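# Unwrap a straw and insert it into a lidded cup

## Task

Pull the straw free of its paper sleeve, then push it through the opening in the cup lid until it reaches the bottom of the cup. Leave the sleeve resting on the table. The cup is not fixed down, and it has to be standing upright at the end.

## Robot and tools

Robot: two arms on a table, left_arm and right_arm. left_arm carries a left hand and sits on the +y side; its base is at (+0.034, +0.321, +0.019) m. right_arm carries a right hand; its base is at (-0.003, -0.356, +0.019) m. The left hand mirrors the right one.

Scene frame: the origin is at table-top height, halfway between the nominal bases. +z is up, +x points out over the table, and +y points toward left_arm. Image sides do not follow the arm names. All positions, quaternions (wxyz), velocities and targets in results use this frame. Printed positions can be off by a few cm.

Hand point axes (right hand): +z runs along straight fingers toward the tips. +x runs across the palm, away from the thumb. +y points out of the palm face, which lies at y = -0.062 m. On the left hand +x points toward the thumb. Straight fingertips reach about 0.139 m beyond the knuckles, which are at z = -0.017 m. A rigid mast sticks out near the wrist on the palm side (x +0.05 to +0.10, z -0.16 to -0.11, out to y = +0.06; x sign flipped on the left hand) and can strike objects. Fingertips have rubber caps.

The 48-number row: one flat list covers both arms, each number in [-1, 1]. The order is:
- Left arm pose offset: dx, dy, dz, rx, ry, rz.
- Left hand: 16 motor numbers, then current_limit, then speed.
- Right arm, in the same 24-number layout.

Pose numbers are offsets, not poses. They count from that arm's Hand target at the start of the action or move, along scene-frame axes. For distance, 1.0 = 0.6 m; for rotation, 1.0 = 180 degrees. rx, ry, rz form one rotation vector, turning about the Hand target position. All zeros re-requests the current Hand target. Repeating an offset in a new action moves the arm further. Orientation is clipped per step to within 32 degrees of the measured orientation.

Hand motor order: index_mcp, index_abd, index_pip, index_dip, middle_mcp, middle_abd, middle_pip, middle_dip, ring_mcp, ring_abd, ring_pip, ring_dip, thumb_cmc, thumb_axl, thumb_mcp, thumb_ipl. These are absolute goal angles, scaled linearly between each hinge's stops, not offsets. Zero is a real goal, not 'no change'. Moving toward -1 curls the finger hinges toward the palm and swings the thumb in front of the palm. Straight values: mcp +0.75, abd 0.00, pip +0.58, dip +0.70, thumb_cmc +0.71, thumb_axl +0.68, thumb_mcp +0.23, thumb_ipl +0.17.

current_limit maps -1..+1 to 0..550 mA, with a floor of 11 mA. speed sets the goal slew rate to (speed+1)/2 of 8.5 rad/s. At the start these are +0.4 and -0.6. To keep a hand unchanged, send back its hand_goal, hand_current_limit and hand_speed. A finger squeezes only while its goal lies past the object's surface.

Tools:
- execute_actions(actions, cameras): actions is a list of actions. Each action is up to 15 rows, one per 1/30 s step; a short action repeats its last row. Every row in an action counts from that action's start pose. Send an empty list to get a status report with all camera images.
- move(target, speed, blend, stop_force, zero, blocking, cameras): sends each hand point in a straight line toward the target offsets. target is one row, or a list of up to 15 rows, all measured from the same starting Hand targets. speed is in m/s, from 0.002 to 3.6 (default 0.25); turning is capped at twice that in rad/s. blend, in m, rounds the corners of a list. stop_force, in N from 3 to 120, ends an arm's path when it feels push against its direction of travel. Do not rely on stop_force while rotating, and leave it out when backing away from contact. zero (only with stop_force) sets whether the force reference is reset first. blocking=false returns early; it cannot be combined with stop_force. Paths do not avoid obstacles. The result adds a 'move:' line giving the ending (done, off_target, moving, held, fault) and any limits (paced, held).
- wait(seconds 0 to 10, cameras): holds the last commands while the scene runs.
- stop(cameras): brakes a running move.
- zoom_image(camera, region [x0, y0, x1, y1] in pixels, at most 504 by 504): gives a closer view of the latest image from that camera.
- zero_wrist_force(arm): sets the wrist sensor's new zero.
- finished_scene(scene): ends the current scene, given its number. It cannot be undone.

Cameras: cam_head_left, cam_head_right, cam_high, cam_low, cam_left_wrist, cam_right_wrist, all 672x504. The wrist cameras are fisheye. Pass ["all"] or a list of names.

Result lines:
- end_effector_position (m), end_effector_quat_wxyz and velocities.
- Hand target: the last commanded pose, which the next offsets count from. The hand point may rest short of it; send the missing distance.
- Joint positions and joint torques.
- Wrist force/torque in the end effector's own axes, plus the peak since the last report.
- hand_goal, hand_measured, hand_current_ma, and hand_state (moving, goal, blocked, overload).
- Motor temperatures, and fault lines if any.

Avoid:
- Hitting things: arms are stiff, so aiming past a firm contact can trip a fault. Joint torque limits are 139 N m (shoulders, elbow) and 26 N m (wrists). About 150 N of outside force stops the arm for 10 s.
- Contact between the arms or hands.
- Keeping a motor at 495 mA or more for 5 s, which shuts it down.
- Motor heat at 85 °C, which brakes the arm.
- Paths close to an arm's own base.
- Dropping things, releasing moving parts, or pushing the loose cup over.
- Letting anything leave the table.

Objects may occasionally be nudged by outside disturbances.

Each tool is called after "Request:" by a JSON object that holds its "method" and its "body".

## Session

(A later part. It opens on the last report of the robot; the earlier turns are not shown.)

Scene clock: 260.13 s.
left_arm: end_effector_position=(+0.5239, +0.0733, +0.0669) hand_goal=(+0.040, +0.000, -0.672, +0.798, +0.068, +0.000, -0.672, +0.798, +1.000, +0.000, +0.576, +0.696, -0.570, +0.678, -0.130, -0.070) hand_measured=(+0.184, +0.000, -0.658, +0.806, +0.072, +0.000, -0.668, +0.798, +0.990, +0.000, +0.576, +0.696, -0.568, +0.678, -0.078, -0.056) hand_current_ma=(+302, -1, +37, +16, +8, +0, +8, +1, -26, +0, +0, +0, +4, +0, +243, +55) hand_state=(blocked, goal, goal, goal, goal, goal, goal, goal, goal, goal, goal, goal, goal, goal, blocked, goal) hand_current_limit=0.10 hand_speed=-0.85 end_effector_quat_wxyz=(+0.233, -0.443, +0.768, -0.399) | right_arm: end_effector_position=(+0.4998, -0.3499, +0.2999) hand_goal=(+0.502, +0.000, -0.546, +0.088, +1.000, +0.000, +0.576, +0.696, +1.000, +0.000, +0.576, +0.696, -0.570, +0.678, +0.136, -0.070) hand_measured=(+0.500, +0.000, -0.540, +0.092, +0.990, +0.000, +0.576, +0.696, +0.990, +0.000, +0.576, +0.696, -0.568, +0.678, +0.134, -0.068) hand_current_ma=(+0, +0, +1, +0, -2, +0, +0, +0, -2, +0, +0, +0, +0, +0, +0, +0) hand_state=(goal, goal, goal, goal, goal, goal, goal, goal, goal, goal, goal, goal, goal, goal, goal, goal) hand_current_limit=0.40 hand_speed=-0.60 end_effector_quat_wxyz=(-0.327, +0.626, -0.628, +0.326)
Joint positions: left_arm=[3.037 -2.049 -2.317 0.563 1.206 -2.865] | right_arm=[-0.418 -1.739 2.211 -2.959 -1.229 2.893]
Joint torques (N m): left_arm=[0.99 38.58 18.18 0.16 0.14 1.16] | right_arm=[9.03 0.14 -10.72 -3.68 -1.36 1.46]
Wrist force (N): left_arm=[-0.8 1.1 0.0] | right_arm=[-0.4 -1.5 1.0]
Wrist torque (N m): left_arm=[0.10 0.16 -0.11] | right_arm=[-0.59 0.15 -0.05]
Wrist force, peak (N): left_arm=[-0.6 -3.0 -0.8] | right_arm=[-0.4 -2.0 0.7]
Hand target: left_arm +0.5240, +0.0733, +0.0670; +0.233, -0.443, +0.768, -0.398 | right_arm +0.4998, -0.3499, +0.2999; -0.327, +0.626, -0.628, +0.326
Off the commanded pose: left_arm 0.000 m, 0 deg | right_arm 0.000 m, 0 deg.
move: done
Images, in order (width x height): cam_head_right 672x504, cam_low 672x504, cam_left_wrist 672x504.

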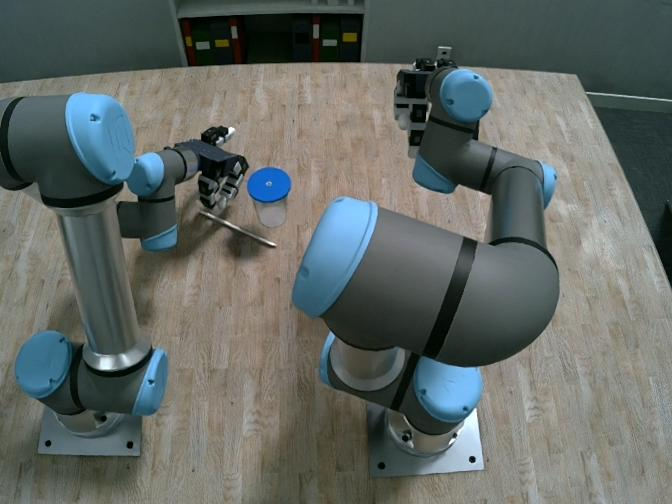

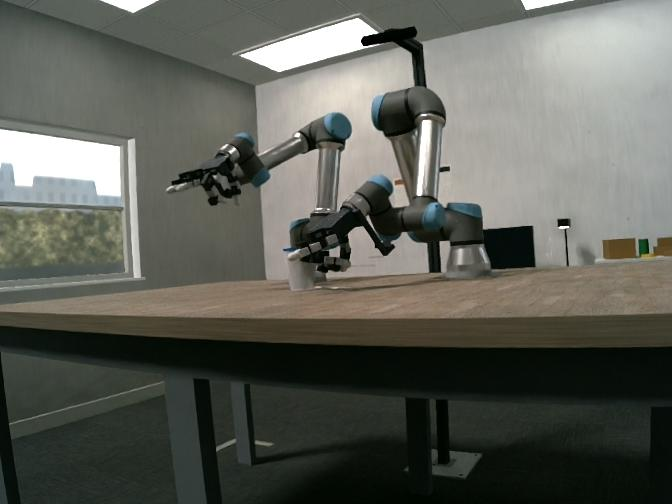

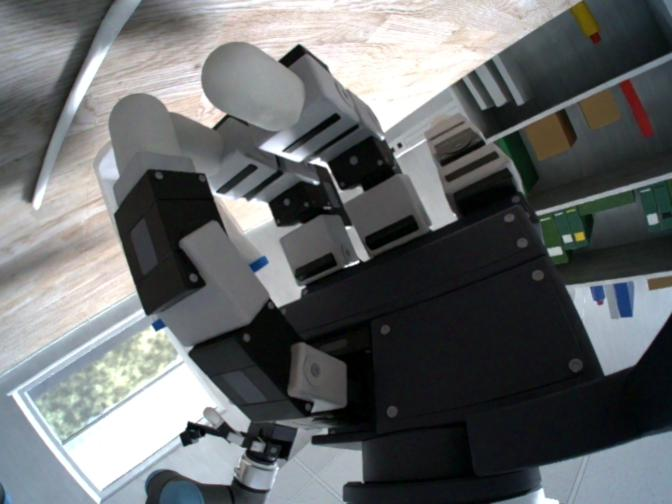

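Request:
{"method": "move", "body": {"target": [[0,0,0,0,0,0, 0.541,0,-0.851,0.667,0.541,0,-0.851,0.667,1.0,0,0.576,0.696,-0.571,0.677,0.067,0.005,0.4,-0.6, 0,0,0,0,0,0, 0.501,0,-0.547,0.087,1.0,0,0.576,0.696,1.0,0,0.576,0.696,-0.571,0.677,0.135,-0.07,0.4,-0.6],[-0.0067,-0.035,-0.06,0,0,0, 0.541,0,-0.851,0.667,0.541,0,-0.851,0.667,1.0,0,0.576,0.696,-0.571,0.677,0.067,0.005,0.4,-0.6, 0,0,0,0,0,0, 0.501,0,-0.547,0.087,1.0,0,0.576,0.696,1.0,0,0.576,0.696,-0.571,0.677,0.135,-0.07,0.4,-0.6]], "speed": 0.1}}

Request:
{"method": "move", "body": {"target": [0,0,-0.035,0,0,0, 0.541,0,-0.851,0.667,0.541,0,-0.851,0.667,1.0,0,0.576,0.696,-0.571,0.677,0.067,0.005,0.4,-0.6, 0,0,0,0,0,0, 0.501,0,-0.547,0.087,1.0,0,0.576,0.696,1.0,0,0.576,0.696,-0.571,0.677,0.135,-0.07,0.4,-0.6], "speed": 0.012, "stop_force": 4, "cameras": ["cam_high","cam_head_right","cam_low","cam_left_wrist"]}}

Request:
{"method": "zoom_image", "body": {"camera": "cam_low", "region": [270, 200, 380, 310]}}

Request:
{"method": "zoom_image", "body": {"camera": "cam_head_right", "region": [160, 130, 300, 270]}}

Request:
{"method": "zoom_image", "body": {"camera": "cam_left_wrist", "region": [0, 0, 350, 260]}}

Scene clock: 308.40 s.
left_arm: end_effector_position=(+0.5199, +0.0524, +0.0311) hand_goal=(+0.542, +0.000, -0.850, +0.668, +0.542, +0.000, -0.850, +0.668, +1.000, +0.000, +0.576, +0.696, -0.570, +0.678, +0.068, +0.006) hand_measured=(+0.532, +0.000, -0.844, +0.672, +0.532, +0.000, -0.844, +0.672, +0.990, +0.000, +0.576, +0.696, -0.570, +0.678, +0.064, +0.004) hand_current_ma=(-23, -1, +12, +6, -24, +0, +14, +7, -26, +0, +0, +0, +1, +0, -13, -4) hand_state=(goal, goal, goal, goal, goal, goal, goal, goal, goal, goal, goal, goal, goal, goal, goal, goal) hand_current_limit=0.40 hand_speed=-0.60 end_effector_quat_wxyz=(+0.233, -0.443, +0.768, -0.398) | right_arm: end_effector_position=(+0.4998, -0.3499, +0.2999) hand_goal=(+0.502, +0.000, -0.546, +0.088, +1.000, +0.000, +0.576, +0.696, +1.000, +0.000, +0.576, +0.696, -0.570, +0.678, +0.136, -0.070) hand_measured=(+0.500, +0.000, -0.540, +0.092, +0.990, +0.000, +0.576, +0.696, +0.990, +0.000, +0.576, +0.696, -0.568, +0.678, +0.134, -0.068) hand_current_ma=(+0, +0, +1, +0, -2, +0, +0, +0, -2, +0, +0, +0, +0, +0, +0, +0) hand_state=(goal, goal, goal, goal, goal, goal, goal, goal, goal, goal, goal, goal, goal, goal, goal, goal) hand_current_limit=0.40 hand_speed=-0.60 end_effector_quat_wxyz=(-0.327, +0.626, -0.628, +0.326)
Joint positions: left_arm=[2.983 -2.166 -2.298 0.672 1.248 -2.9] | right_arm=[-0.418 -1.739 2.211 -2.959 -1.229 2.893]
Joint torques (N m): left_arm=[-10.03 25.57 14.23 5.46 0.74 -2.31] | right_arm=[8.87 0.13 -10.51 -3.47 -1.26 1.48]
Wrist force (N): left_arm=[-0.7 1.0 -0.1] | right_arm=[-0.3 -1.6 0.6]
Wrist torque (N m): left_arm=[0.05 0.15 -0.04] | right_arm=[-0.57 0.13 -0.04]
Wrist force, peak (N): left_arm=[-0.9 1.4 -0.1] | right_arm=[-0.4 -2.1 0.8]
Hand target: left_arm +0.5199, +0.0523, +0.0310; +0.233, -0.443, +0.768, -0.398 | right_arm +0.4998, -0.3499, +0.2999; -0.327, +0.626, -0.628, +0.326
Off the commanded pose: left_arm 0.000 m, 0 deg | right_arm 0.000 m, 0 deg.
move: done

Scene clock: 310.77 s.
left_arm: end_effector_position=(+0.5199, +0.0523, +0.0166) hand_goal=(+0.542, +0.000, -0.850, +0.668, +0.542, +0.000, -0.850, +0.668, +1.000, +0.000, +0.576, +0.696, -0.570, +0.678, +0.068, +0.006) hand_measured=(+0.534, +0.000, -0.848, +0.670, +0.534, +0.000, -0.846, +0.670, +0.990, +0.000, +0.576, +0.696, -0.570, +0.678, +0.066, +0.000) hand_current_ma=(-19, -1, +4, +3, -22, +0, +9, +5, -26, +0, +0, +0, +1, +0, -3, -16) hand_state=(goal, goal, goal, goal, goal, goal, goal, goal, goal, goal, goal, goal, goal, goal, goal, goal) hand_current_limit=0.40 hand_speed=-0.60 end_effector_quat_wxyz=(+0.233, -0.443, +0.768, -0.398) | right_arm: end_effector_position=(+0.4998, -0.3499, +0.2999) hand_goal=(+0.502, +0.000, -0.546, +0.088, +1.000, +0.000, +0.576, +0.696, +1.000, +0.000, +0.576, +0.696, -0.570, +0.678, +0.136, -0.070) hand_measured=(+0.500, +0.000, -0.540, +0.092, +0.990, +0.000, +0.576, +0.696, +0.990, +0.000, +0.576, +0.696, -0.568, +0.678, +0.134, -0.068) hand_current_ma=(+0, +0, +1, +0, -2, +0, +0, +0, -2, +0, +0, +0, +0, +0, +0, +0) hand_state=(goal, goal, goal, goal, goal, goal, goal, goal, goal, goal, goal, goal, goal, goal, goal, goal) hand_current_limit=0.40 hand_speed=-0.60 end_effector_quat_wxyz=(-0.327, +0.626, -0.628, +0.326)
Joint positions: left_arm=[2.982 -2.21 -2.294 0.713 1.249 -2.9] | right_arm=[-0.418 -1.739 2.211 -2.959 -1.229 2.893]
Joint torques (N m): left_arm=[-8.59 42.25 -1.49 -0.21 0.94 0.83] | right_arm=[8.81 0.47 -10.76 -3.52 -1.24 1.44]
Wrist force (N): left_arm=[-0.6 -1.0 -0.9] | right_arm=[-0.4 -1.3 0.4]
Wrist torque (N m): left_arm=[-0.07 0.15 -0.07] | right_arm=[-0.51 0.15 -0.05]
Wrist force, peak (N): left_arm=[-0.4 -9.0 -4.4] | right_arm=[-0.5 -2.0 0.7]
Hand target: left_arm +0.5199, +0.0523, +0.0166; +0.233, -0.443, +0.768, -0.398 (not the last commanded pose) | right_arm +0.4998, -0.3499, +0.2999; -0.327, +0.626, -0.628, +0.326
Off the commanded pose: left_arm 0.007 m, 0 deg | right_arm 0.000 m, 0 deg.
move: contact (left_arm)
Images, in order (width x height): cam_head_right 672x504, cam_high 672x504, cam_low 672x504, cam_left_wrist 672x504.

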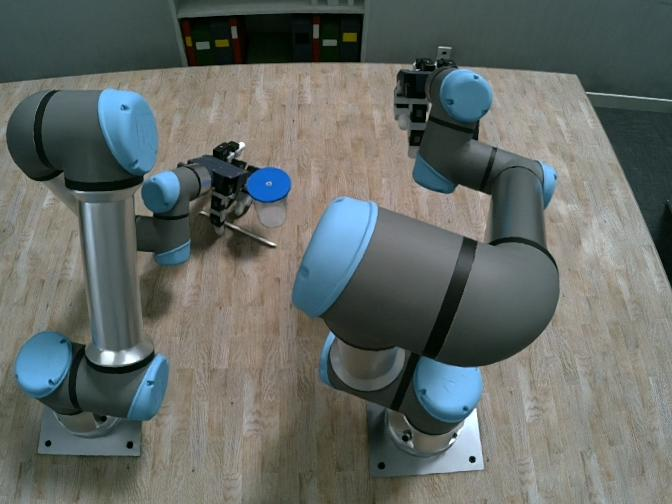

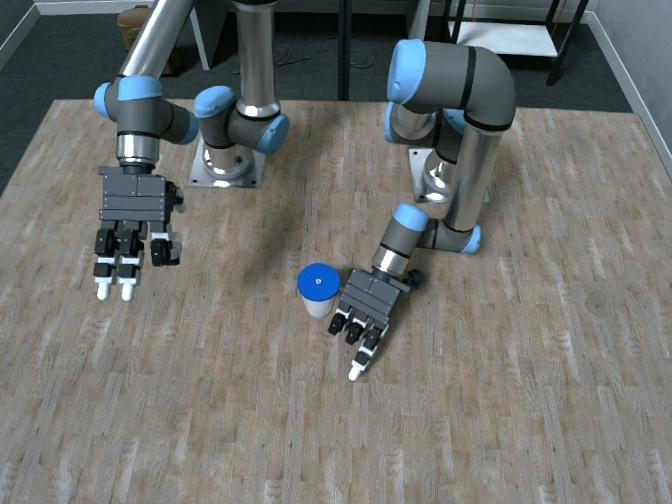

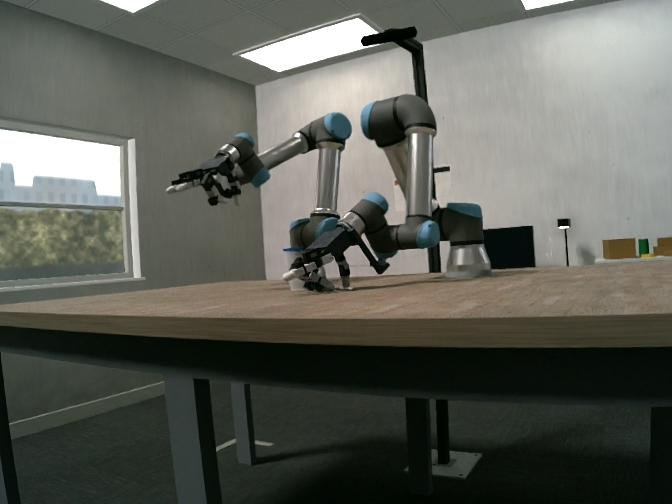

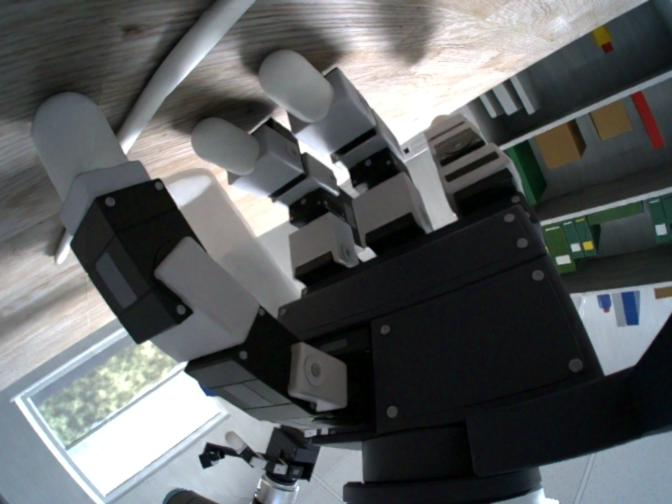

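Scaled by 4.582 from the camera's 672x504 image, which has a finer 960x720 frame.

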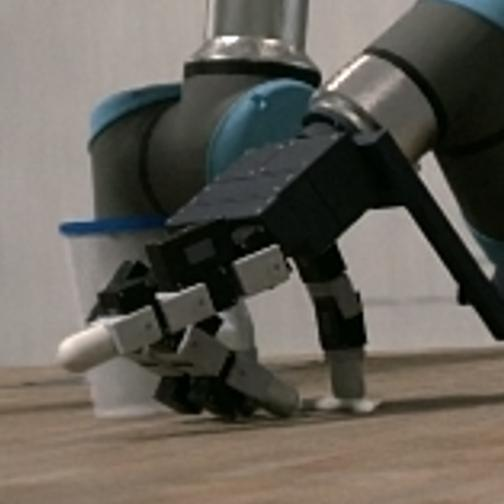

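Scaled by 3.600 from the camera's 672x504 image, which has a finer 960x720 frame.

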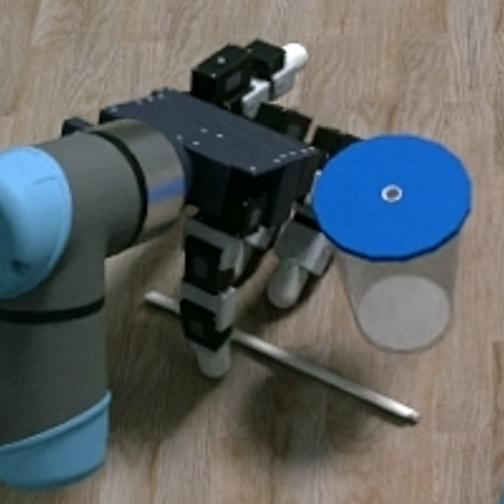

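Scaled by 1.440 from the camera's 672x504 image, which has a finer 960x720 frame.

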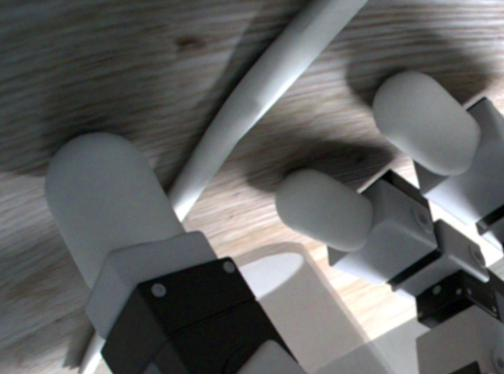

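Request:
{"method": "move", "body": {"target": [[0,0,0.0012,0,0,0, 0.541,0,-0.851,0.667,0.541,0,-0.851,0.667,1.0,0,0.576,0.696,-0.571,0.677,0.067,0.005,0.1,-0.9, 0,0,0,0,0,0, 0.501,0,-0.547,0.087,1.0,0,0.576,0.696,1.0,0,0.576,0.696,-0.571,0.677,0.135,-0.07,0.4,-0.6],[0,0,0.0012,0,0,0, 0.082,0,-0.693,0.797,0.082,0,-0.693,0.797,1.0,0,0.576,0.696,-0.571,0.677,-0.157,0.005,0.1,-0.9, 0,0,0,0,0,0, 0.501,0,-0.547,0.087,1.0,0,0.576,0.696,1.0,0,0.576,0.696,-0.571,0.677,0.135,-0.07,0.4,-0.6]], "speed": 0.05, "cameras": ["cam_head_right","cam_low","cam_left_wrist"]}}

Request:
{"method": "zoom_image", "body": {"camera": "cam_low", "region": [270, 200, 380, 310]}}

Request:
{"method": "zoom_image", "body": {"camera": "cam_left_wrist", "region": [0, 0, 350, 260]}}

Scene clock: 319.63 s.
left_arm: end_effector_position=(+0.5199, +0.0523, +0.0173) hand_goal=(+0.082, +0.000, -0.692, +0.798, +0.082, +0.000, -0.692, +0.798, +1.000, +0.000, +0.576, +0.696, -0.570, +0.678, -0.156, +0.006) hand_measured=(+0.086, +0.000, -0.692, +0.796, +0.086, +0.000, -0.692, +0.796, +0.990, +0.000, +0.576, +0.696, -0.570, +0.678, +0.028, +0.016) hand_current_ma=(+7, -1, +0, -4, +7, +0, +0, -5, -26, +0, +0, +0, +1, +0, +303, +36) hand_state=(goal, goal, goal, goal, goal, goal, goal, goal, goal, goal, goal, goal, goal, goal, blocked, goal) hand_current_limit=0.10 hand_speed=-0.90 end_effector_quat_wxyz=(+0.233, -0.443, +0.768, -0.398) | right_arm: end_effector_position=(+0.4998, -0.3499, +0.2999) hand_goal=(+0.502, +0.000, -0.546, +0.088, +1.000, +0.000, +0.576, +0.696, +1.000, +0.000, +0.576, +0.696, -0.570, +0.678, +0.136, -0.070) hand_measured=(+0.500, +0.000, -0.540, +0.092, +0.990, +0.000, +0.576, +0.696, +0.990, +0.000, +0.576, +0.696, -0.568, +0.678, +0.134, -0.068) hand_current_ma=(+0, +0, +1, +0, -2, +0, +0, +0, -2, +0, +0, +0, +0, +0, +0, +0) hand_state=(goal, goal, goal, goal, goal, goal, goal, goal, goal, goal, goal, goal, goal, goal, goal, goal) hand_current_limit=0.40 hand_speed=-0.60 end_effector_quat_wxyz=(-0.327, +0.626, -0.628, +0.326)
Joint positions: left_arm=[2.982 -2.208 -2.294 0.71 1.249 -2.9] | right_arm=[-0.418 -1.739 2.211 -2.959 -1.229 2.893]
Joint torques (N m): left_arm=[-0.4 26.53 1.33 3.46 0.89 1.05] | right_arm=[8.44 0.71 -11.07 -3.4 -1.26 1.52]
Wrist force (N): left_arm=[-0.9 -2.5 -4.0] | right_arm=[-0.2 -1.6 0.7]
Wrist torque (N m): left_arm=[-0.30 0.23 -0.10] | right_arm=[-0.59 0.12 -0.03]
Wrist force, peak (N): left_arm=[-0.8 -15.2 -4.2] | right_arm=[-0.2 -2.0 0.9]
Hand target: left_arm +0.5199, +0.0523, +0.0173; +0.233, -0.443, +0.768, -0.398 | right_arm +0.4998, -0.3499, +0.2999; -0.327, +0.626, -0.628, +0.326
Off the commanded pose: left_arm 0.000 m, 0 deg | right_arm 0.000 m, 0 deg.
move: done
Images, in order (width x height): cam_head_right 672x504, cam_low 672x504, cam_left_wrist 672x504.

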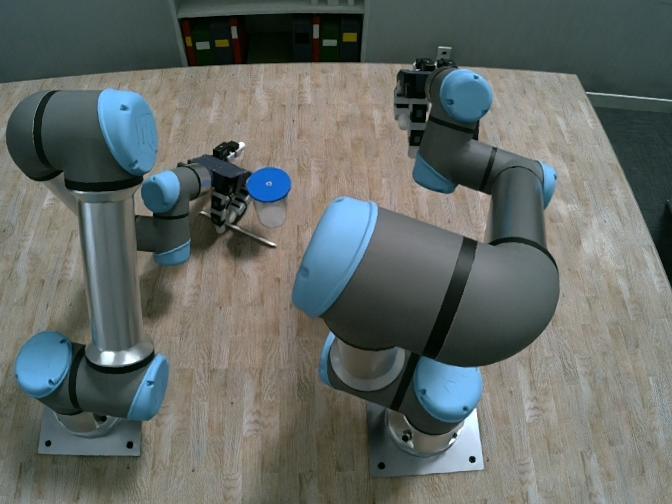

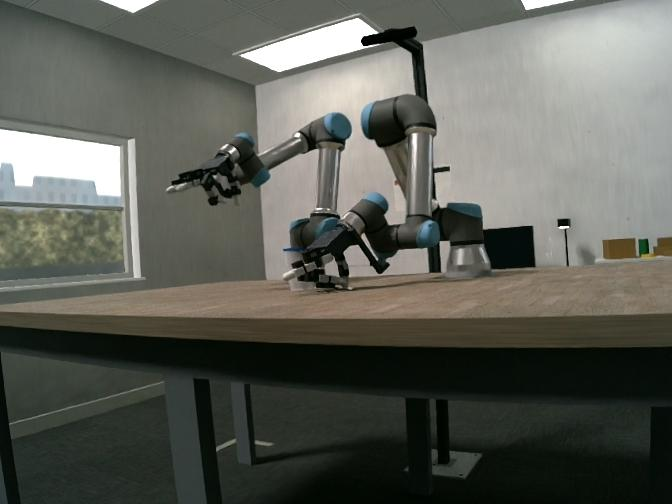

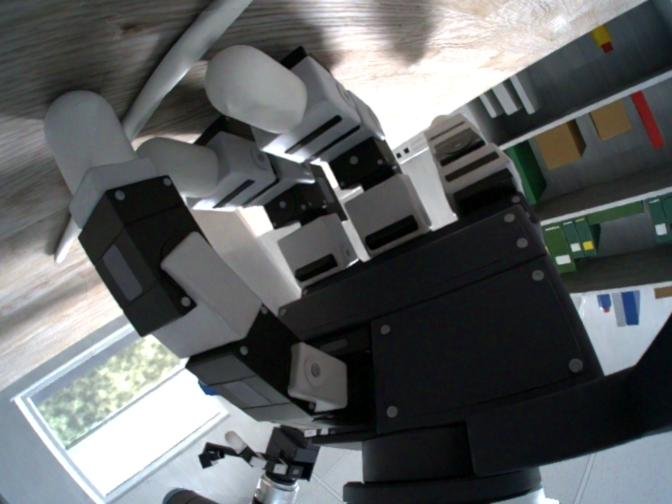

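Scaled by 4.582 from the camera's 672x504 image, which has a finer 960x720 frame.

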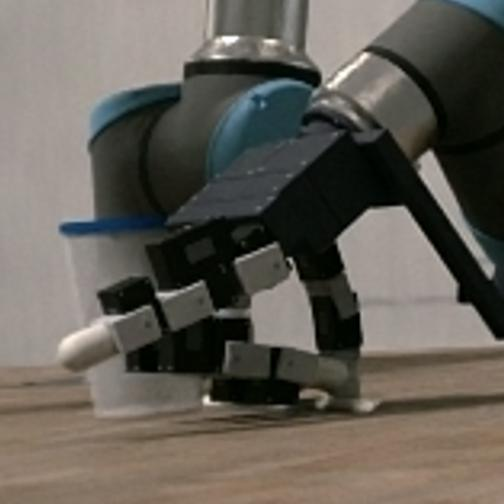

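Scaled by 1.440 from the camera's 672x504 image, which has a finer 960x720 frame.

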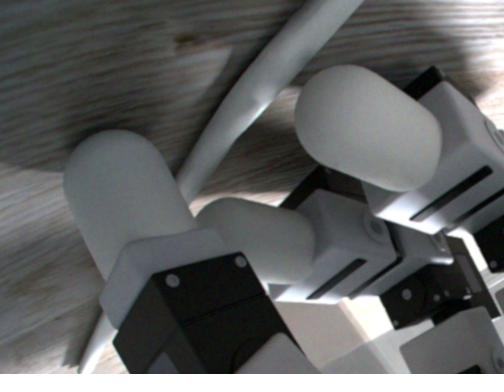

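Request:
{"method": "move", "body": {"target": [[0,0,0,0,0,0, 0.3,0,-0.75,0.72,0.3,0,-0.75,0.72,1.0,0,0.576,0.696,-0.571,0.677,0.067,0.005,0.4,-0.6, 0,0,0,0,0,0, 0.501,0,-0.547,0.087,1.0,0,0.576,0.696,1.0,0,0.576,0.696,-0.571,0.677,0.135,-0.07,0.4,-0.6],[0,0,0.035,0,0,0, 0.541,0,-0.851,0.667,1.0,0,0.576,0.696,1.0,0,0.576,0.696,-0.514,0.677,0.067,0.005,0.4,-0.6, 0,0,0,0,0,0, 0.501,0,-0.547,0.087,1.0,0,0.576,0.696,1.0,0,0.576,0.696,-0.571,0.677,0.135,-0.07,0.4,-0.6],[-0.0347,0.0198,0.035,0,0,0, 0.541,0,-0.851,0.667,1.0,0,0.576,0.696,1.0,0,0.576,0.696,-0.514,0.677,-0.09,0.005,0.4,-0.6, 0,0,0,0,0,0, 0.501,0,-0.547,0.087,1.0,0,0.576,0.696,1.0,0,0.576,0.696,-0.571,0.677,0.135,-0.07,0.4,-0.6]], "speed": 0.1}}

Request:
{"method": "move", "body": {"target": [0,0,-0.045,0,0,0, 0.541,0,-0.851,0.667,1.0,0,0.576,0.696,1.0,0,0.576,0.696,-0.514,0.677,-0.09,0.005,0.4,-0.6, 0,0,0,0,0,0, 0.501,0,-0.547,0.087,1.0,0,0.576,0.696,1.0,0,0.576,0.696,-0.571,0.677,0.135,-0.07,0.4,-0.6], "speed": 0.015, "stop_force": 4, "cameras": ["cam_head_right","cam_low","cam_left_wrist"]}}

Request:
{"method": "zoom_image", "body": {"camera": "cam_low", "region": [270, 200, 380, 310]}}

Request:
{"method": "zoom_image", "body": {"camera": "cam_left_wrist", "region": [0, 0, 350, 260]}}

Request:
{"method": "zoom_image", "body": {"camera": "cam_head_right", "region": [160, 130, 300, 270]}}

Scene clock: 357.10 s.
left_arm: end_effector_position=(+0.4991, +0.0642, +0.0383) hand_goal=(+0.542, +0.000, -0.850, +0.668, +1.000, +0.000, +0.576, +0.696, +1.000, +0.000, +0.576, +0.696, -0.514, +0.678, -0.090, +0.006) hand_measured=(+0.532, +0.000, -0.844, +0.672, +0.694, -0.002, -0.500, +0.644, +0.990, +0.000, +0.576, +0.696, -0.518, +0.678, -0.088, +0.004) hand_current_ma=(-23, -1, +13, +6, -385, -1, -385, -177, -26, +0, +0, +0, -8, +0, +5, -4) hand_state=(goal, goal, goal, goal, blocked, goal, blocked, blocked, goal, goal, goal, goal, goal, goal, goal, goal) hand_current_limit=0.40 hand_speed=-0.60 end_effector_quat_wxyz=(+0.233, -0.443, +0.768, -0.398) | right_arm: end_effector_position=(+0.4998, -0.3499, +0.2999) hand_goal=(+0.502, +0.000, -0.546, +0.088, +1.000, +0.000, +0.576, +0.696, +1.000, +0.000, +0.576, +0.696, -0.570, +0.678, +0.136, -0.070) hand_measured=(+0.500, +0.000, -0.540, +0.092, +0.990, +0.000, +0.576, +0.696, +0.990, +0.000, +0.576, +0.696, -0.568, +0.678, +0.134, -0.068) hand_current_ma=(+0, +0, +1, +0, -2, +0, +0, +0, -2, +0, +0, +0, +0, +0, +0, +0) hand_state=(goal, goal, goal, goal, goal, goal, goal, goal, goal, goal, goal, goal, goal, goal, goal, goal) hand_current_limit=0.40 hand_speed=-0.60 end_effector_quat_wxyz=(-0.327, +0.626, -0.628, +0.326)
Joint positions: left_arm=[3.007 -2.123 -2.368 0.694 1.229 -2.884] | right_arm=[-0.418 -1.739 2.211 -2.959 -1.229 2.893]
Joint torques (N m): left_arm=[12.04 37.66 -0.93 4.61 -2.24 1.85] | right_arm=[8.17 0.4 -11.15 -3.24 -1.23 1.38]
Wrist force (N): left_arm=[-0.7 -2.0 -5.5] | right_arm=[-0.3 -1.6 0.8]
Wrist torque (N m): left_arm=[0.17 0.02 -0.07] | right_arm=[-0.59 0.13 -0.04]
Wrist force, peak (N): left_arm=[-1.3 -6.8 -7.6] | right_arm=[-0.3 -2.1 0.7]
Hand target: left_arm +0.4991, +0.0642, +0.0383; +0.233, -0.443, +0.768, -0.398 | right_arm +0.4998, -0.3499, +0.2999; -0.327, +0.626, -0.628, +0.326
Off the commanded pose: left_arm 0.000 m, 0 deg | right_arm 0.000 m, 0 deg.
move: done

Scene clock: 358.23 s.
left_arm: end_effector_position=(+0.4991, +0.0642, +0.0380) hand_goal=(+0.542, +0.000, -0.850, +0.668, +1.000, +0.000, +0.576, +0.696, +1.000, +0.000, +0.576, +0.696, -0.514, +0.678, -0.090, +0.006) hand_measured=(+0.532, +0.000, -0.844, +0.672, +0.698, -0.002, -0.500, +0.638, +0.990, +0.000, +0.576, +0.696, -0.518, +0.678, -0.088, +0.004) hand_current_ma=(-23, -1, +13, +6, -385, -1, -385, -199, -26, +0, +0, +0, -8, +0, +5, -4) hand_state=(goal, goal, goal, goal, blocked, goal, blocked, blocked, goal, goal, goal, goal, goal, goal, goal, goal) hand_current_limit=0.40 hand_speed=-0.60 end_effector_quat_wxyz=(+0.233, -0.443, +0.768, -0.399) | right_arm: end_effector_position=(+0.4998, -0.3499, +0.2999) hand_goal=(+0.502, +0.000, -0.546, +0.088, +1.000, +0.000, +0.576, +0.696, +1.000, +0.000, +0.576, +0.696, -0.570, +0.678, +0.136, -0.070) hand_measured=(+0.500, +0.000, -0.540, +0.092, +0.990, +0.000, +0.576, +0.696, +0.990, +0.000, +0.576, +0.696, -0.568, +0.678, +0.134, -0.068) hand_current_ma=(+0, +0, +1, +0, -2, +0, +0, +0, -2, +0, +0, +0, +0, +0, +0, +0) hand_state=(goal, goal, goal, goal, goal, goal, goal, goal, goal, goal, goal, goal, goal, goal, goal, goal) hand_current_limit=0.40 hand_speed=-0.60 end_effector_quat_wxyz=(-0.327, +0.626, -0.628, +0.326)
Joint positions: left_arm=[3.007 -2.124 -2.368 0.695 1.229 -2.884] | right_arm=[-0.418 -1.739 2.211 -2.959 -1.229 2.893]
Joint torques (N m): left_arm=[8.34 38.15 6.79 -0.7 -0.72 1.53] | right_arm=[8.42 -0.11 -10.83 -3.21 -1.18 1.39]
Wrist force (N): left_arm=[-0.9 -2.6 -6.3] | right_arm=[-0.1 -1.8 0.8]
Wrist torque (N m): left_arm=[0.10 0.03 -0.08] | right_arm=[-0.62 0.09 -0.02]
Wrist force, peak (N): left_arm=[-0.8 -6.9 -8.6] | right_arm=[-0.2 -2.0 0.7]
Hand target: left_arm +0.4991, +0.0642, +0.0380; +0.233, -0.443, +0.768, -0.399 (not the last commanded pose) | right_arm +0.4998, -0.3499, +0.2999; -0.327, +0.626, -0.628, +0.326
Off the commanded pose: left_arm 0.027 m, 0 deg | right_arm 0.000 m, 0 deg.
move: contact (left_arm)
Images, in order (width x height): cam_head_right 672x504, cam_low 672x504, cam_left_wrist 672x504.

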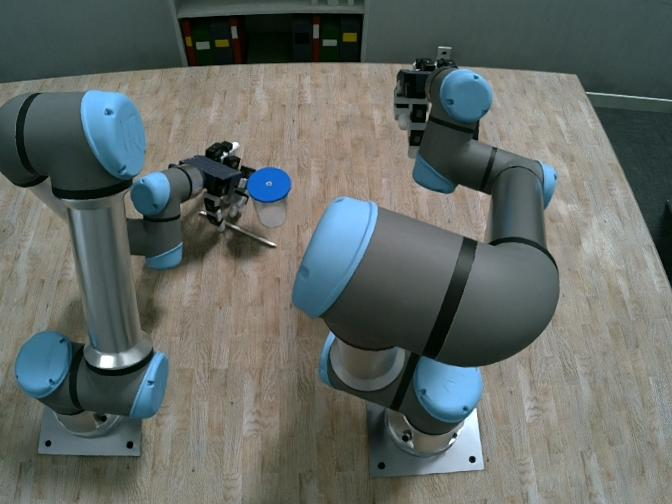

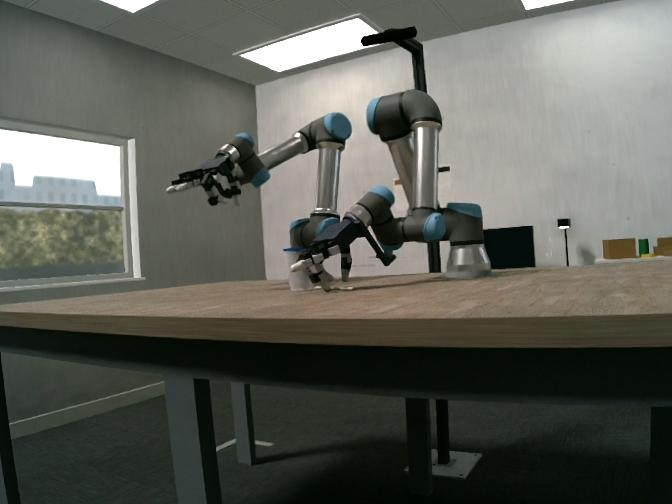

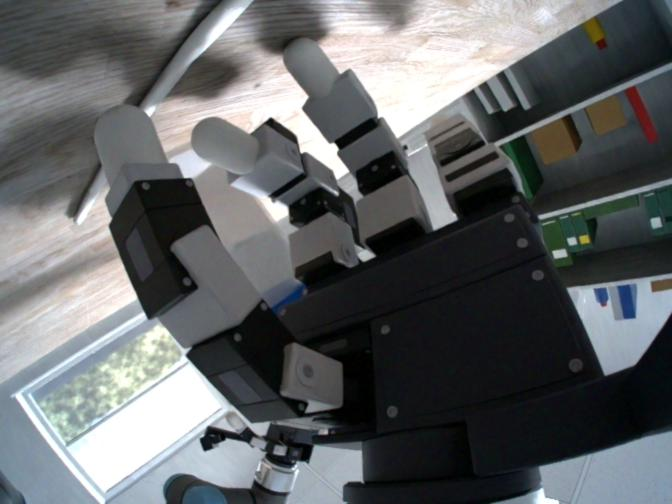

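Scaled by 4.582 from the camera's 672x504 image, which has a finer 960x720 frame.

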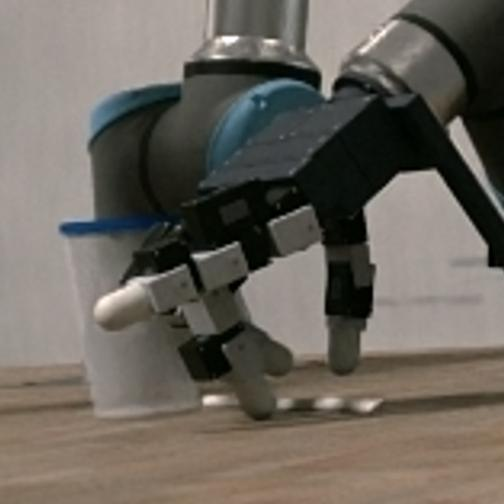

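Scaled by 1.440 from the camera's 672x504 image, which has a finer 960x720 frame.

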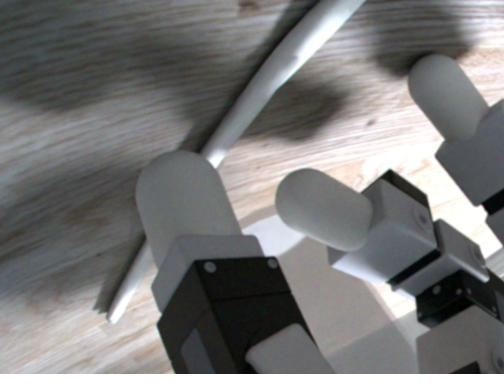

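Scaled by 3.600 from the camera's 672x504 image, which has a finer 960x720 frame.

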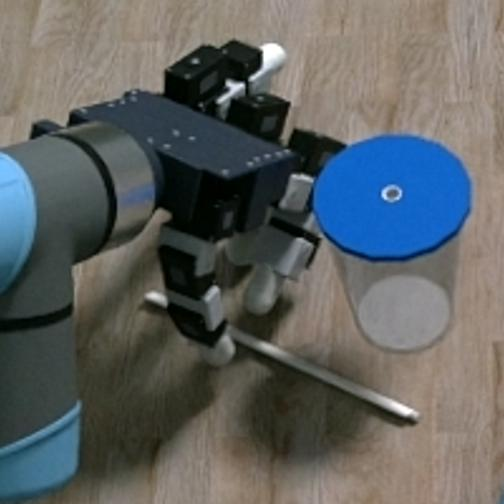

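Request:
{"method": "move", "body": {"target": [0,0,0.07,0,0,0, 0.541,0,-0.851,0.667,1.0,0,0.576,0.696,1.0,0,0.576,0.696,-0.514,0.677,-0.09,0.005,0.4,-0.6, 0,0,0,0,0,0, 0.501,0,-0.547,0.087,1.0,0,0.576,0.696,1.0,0,0.576,0.696,-0.571,0.677,0.135,-0.07,0.4,-0.6], "speed": 0.12}}

Request:
{"method": "move", "body": {"target": [[0,0,-0.08,0,0,0, 0.541,0,-0.851,0.667,1.0,0,0.576,0.696,1.0,0,0.576,0.696,-0.514,0.677,-0.09,0.005,0.4,-0.6, 0,0,0,0,0,0, 0.501,0,-0.547,0.087,1.0,0,0.576,0.696,1.0,0,0.576,0.696,-0.571,0.677,0.135,-0.07,0.4,-0.6],[0,0,-0.12,0,0,0, 0.541,0,-0.851,0.667,1.0,0,0.576,0.696,1.0,0,0.576,0.696,-0.514,0.677,-0.09,0.005,0.4,-0.6, 0,0,0,0,0,0, 0.501,0,-0.547,0.087,1.0,0,0.576,0.696,1.0,0,0.576,0.696,-0.571,0.677,0.135,-0.07,0.4,-0.6]], "speed": [0.1,0.015], "stop_force": 4, "cameras": ["cam_head_right","cam_low","cam_left_wrist"]}}

Request:
{"method": "zoom_image", "body": {"camera": "cam_low", "region": [270, 200, 380, 310]}}

Request:
{"method": "zoom_image", "body": {"camera": "cam_left_wrist", "region": [0, 0, 350, 260]}}

Scene clock: 365.90 s.
left_arm: end_effector_position=(+0.4991, +0.0642, +0.0799) hand_goal=(+0.542, +0.000, -0.850, +0.668, +1.000, +0.000, +0.576, +0.696, +1.000, +0.000, +0.576, +0.696, -0.514, +0.678, -0.090, +0.006) hand_measured=(+0.534, +0.000, -0.844, +0.672, +0.980, -0.002, +0.568, +0.692, +0.990, +0.000, +0.576, +0.696, -0.518, +0.678, -0.088, +0.004) hand_current_ma=(-22, -1, +12, +6, -58, -1, -17, -6, -26, +0, +0, +0, -8, +0, +5, -4) hand_state=(goal, goal, goal, goal, goal, goal, goal, goal, goal, goal, goal, goal, goal, goal, goal, goal) hand_current_limit=0.40 hand_speed=-0.60 end_effector_quat_wxyz=(+0.233, -0.443, +0.768, -0.399) | right_arm: end_effector_position=(+0.4998, -0.3499, +0.2999) hand_goal=(+0.502, +0.000, -0.546, +0.088, +1.000, +0.000, +0.576, +0.696, +1.000, +0.000, +0.576, +0.696, -0.570, +0.678, +0.136, -0.070) hand_measured=(+0.500, +0.000, -0.540, +0.092, +0.990, +0.000, +0.576, +0.696, +0.990, +0.000, +0.576, +0.696, -0.568, +0.678, +0.134, -0.068) hand_current_ma=(+0, +0, +1, +0, -2, +0, +0, +0, -2, +0, +0, +0, +0, +0, +0, +0) hand_state=(goal, goal, goal, goal, goal, goal, goal, goal, goal, goal, goal, goal, goal, goal, goal, goal) hand_current_limit=0.40 hand_speed=-0.60 end_effector_quat_wxyz=(-0.327, +0.626, -0.628, +0.326)
Joint positions: left_arm=[3.007 -1.988 -2.368 0.56 1.229 -2.884] | right_arm=[-0.418 -1.739 2.211 -2.959 -1.229 2.893]
Joint torques (N m): left_arm=[10.05 37.08 18.08 0.7 -1.25 1.96] | right_arm=[8.03 0.04 -11.2 -3.17 -1.22 1.32]
Wrist force (N): left_arm=[-0.9 1.1 -0.1] | right_arm=[-0.1 -1.8 0.7]
Wrist torque (N m): left_arm=[0.01 0.18 -0.16] | right_arm=[-0.61 0.11 -0.02]
Wrist force, peak (N): left_arm=[-0.8 -3.2 -6.5] | right_arm=[-0.1 -2.1 0.7]
Hand target: left_arm +0.4991, +0.0642, +0.0800; +0.233, -0.443, +0.768, -0.399 | right_arm +0.4998, -0.3499, +0.2999; -0.327, +0.626, -0.628, +0.326
Off the commanded pose: left_arm 0.000 m, 0 deg | right_arm 0.000 m, 0 deg.
move: done

Scene clock: 368.50 s.
left_arm: end_effector_position=(+0.4991, +0.0642, +0.0185) hand_goal=(+0.542, +0.000, -0.850, +0.668, +1.000, +0.000, +0.576, +0.696, +1.000, +0.000, +0.576, +0.696, -0.514, +0.678, -0.090, +0.006) hand_measured=(+0.534, +0.000, -0.844, +0.672, +0.980, -0.002, +0.568, +0.692, +0.990, +0.000, +0.576, +0.696, -0.518, +0.678, -0.086, +0.000) hand_current_ma=(-22, -1, +12, +6, -58, -1, -16, -6, -26, +0, +0, +0, -6, +0, +11, -15) hand_state=(goal, goal, goal, goal, goal, goal, goal, goal, goal, goal, goal, goal, goal, goal, goal, goal) hand_current_limit=0.40 hand_speed=-0.60 end_effector_quat_wxyz=(+0.233, -0.443, +0.768, -0.398) | right_arm: end_effector_position=(+0.4998, -0.3499, +0.2999) hand_goal=(+0.502, +0.000, -0.546, +0.088, +1.000, +0.000, +0.576, +0.696, +1.000, +0.000, +0.576, +0.696, -0.570, +0.678, +0.136, -0.070) hand_measured=(+0.500, +0.000, -0.540, +0.092, +0.990, +0.000, +0.576, +0.696, +0.990, +0.000, +0.576, +0.696, -0.568, +0.678, +0.134, -0.068) hand_current_ma=(+0, +0, +1, +0, -2, +0, +0, +0, -2, +0, +0, +0, +0, +0, +0, +0) hand_state=(goal, goal, goal, goal, goal, goal, goal, goal, goal, goal, goal, goal, goal, goal, goal, goal) hand_current_limit=0.40 hand_speed=-0.60 end_effector_quat_wxyz=(-0.327, +0.626, -0.628, +0.326)
Joint positions: left_arm=[3.007 -2.188 -2.363 0.754 1.229 -2.884] | right_arm=[-0.418 -1.739 2.211 -2.959 -1.229 2.893]
Joint torques (N m): left_arm=[-8.95 39.96 -1.85 -0.04 -0.21 0.94] | right_arm=[8.16 0.33 -11.58 -3.03 -1.19 1.4]
Wrist force (N): left_arm=[-1.1 -1.5 -2.1] | right_arm=[-0.5 -1.5 0.8]
Wrist torque (N m): left_arm=[-0.18 0.20 -0.10] | right_arm=[-0.58 0.15 -0.05]
Wrist force, peak (N): left_arm=[-1.4 -10.7 -8.7] | right_arm=[-0.2 -1.8 1.0]
Hand target: left_arm +0.4991, +0.0642, +0.0185; +0.233, -0.443, +0.768, -0.398 (not the last commanded pose) | right_arm +0.4998, -0.3499, +0.2999; -0.327, +0.626, -0.628, +0.326
Off the commanded pose: left_arm 0.010 m, 0 deg | right_arm 0.000 m, 0 deg.
move: contact (left_arm); path passed 1 of 2 targets
Images, in order (width x height): cam_head_right 672x504, cam_low 672x504, cam_left_wrist 672x504.

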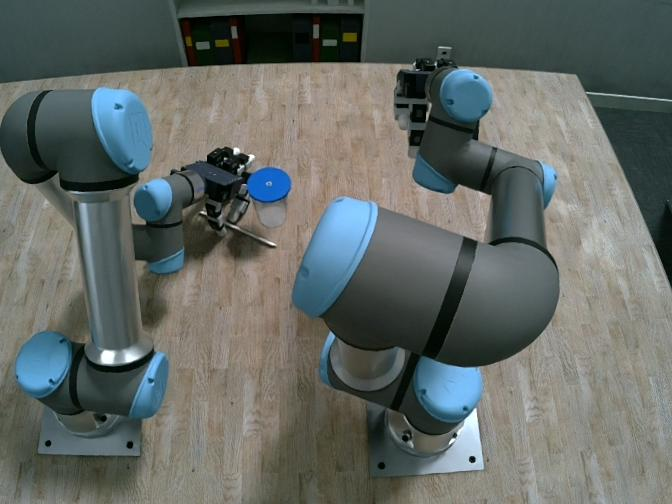

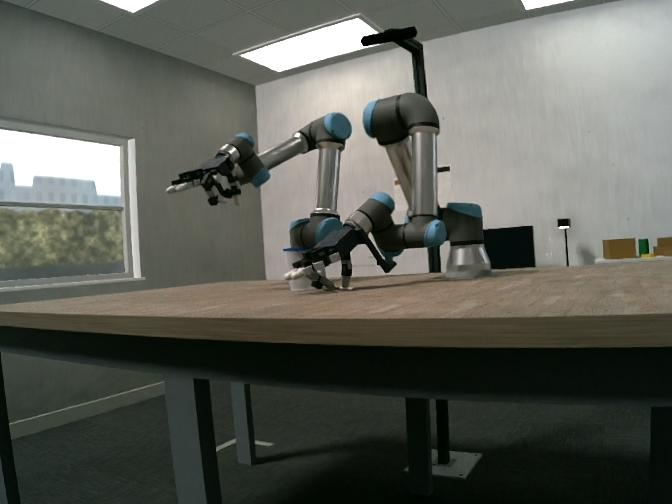

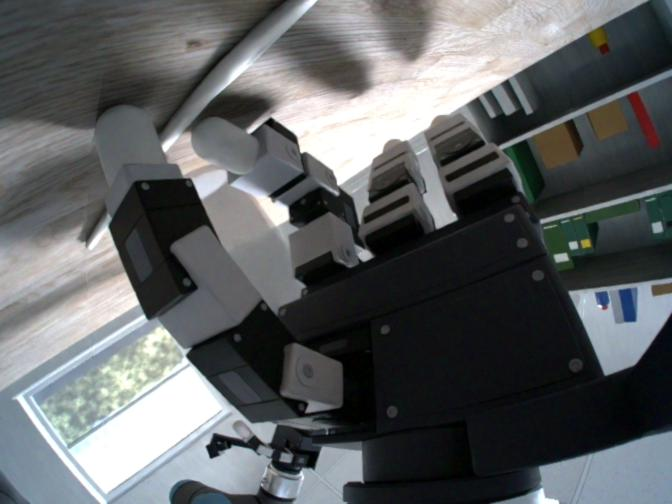

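Scaled by 4.582 from the camera's 672x504 image, which has a finer 960x720 frame.

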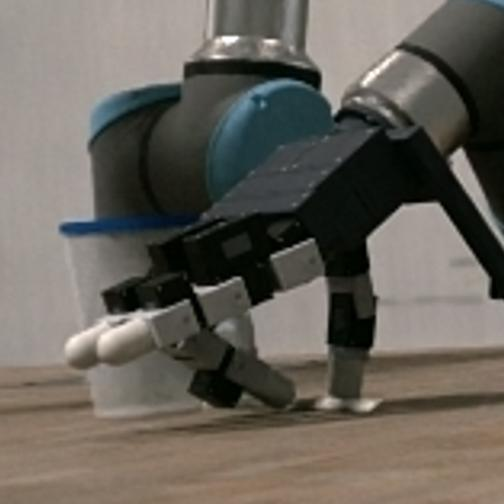

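Scaled by 1.440 from the camera's 672x504 image, which has a finer 960x720 frame.

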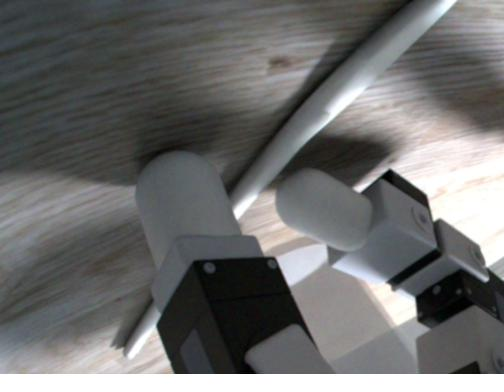

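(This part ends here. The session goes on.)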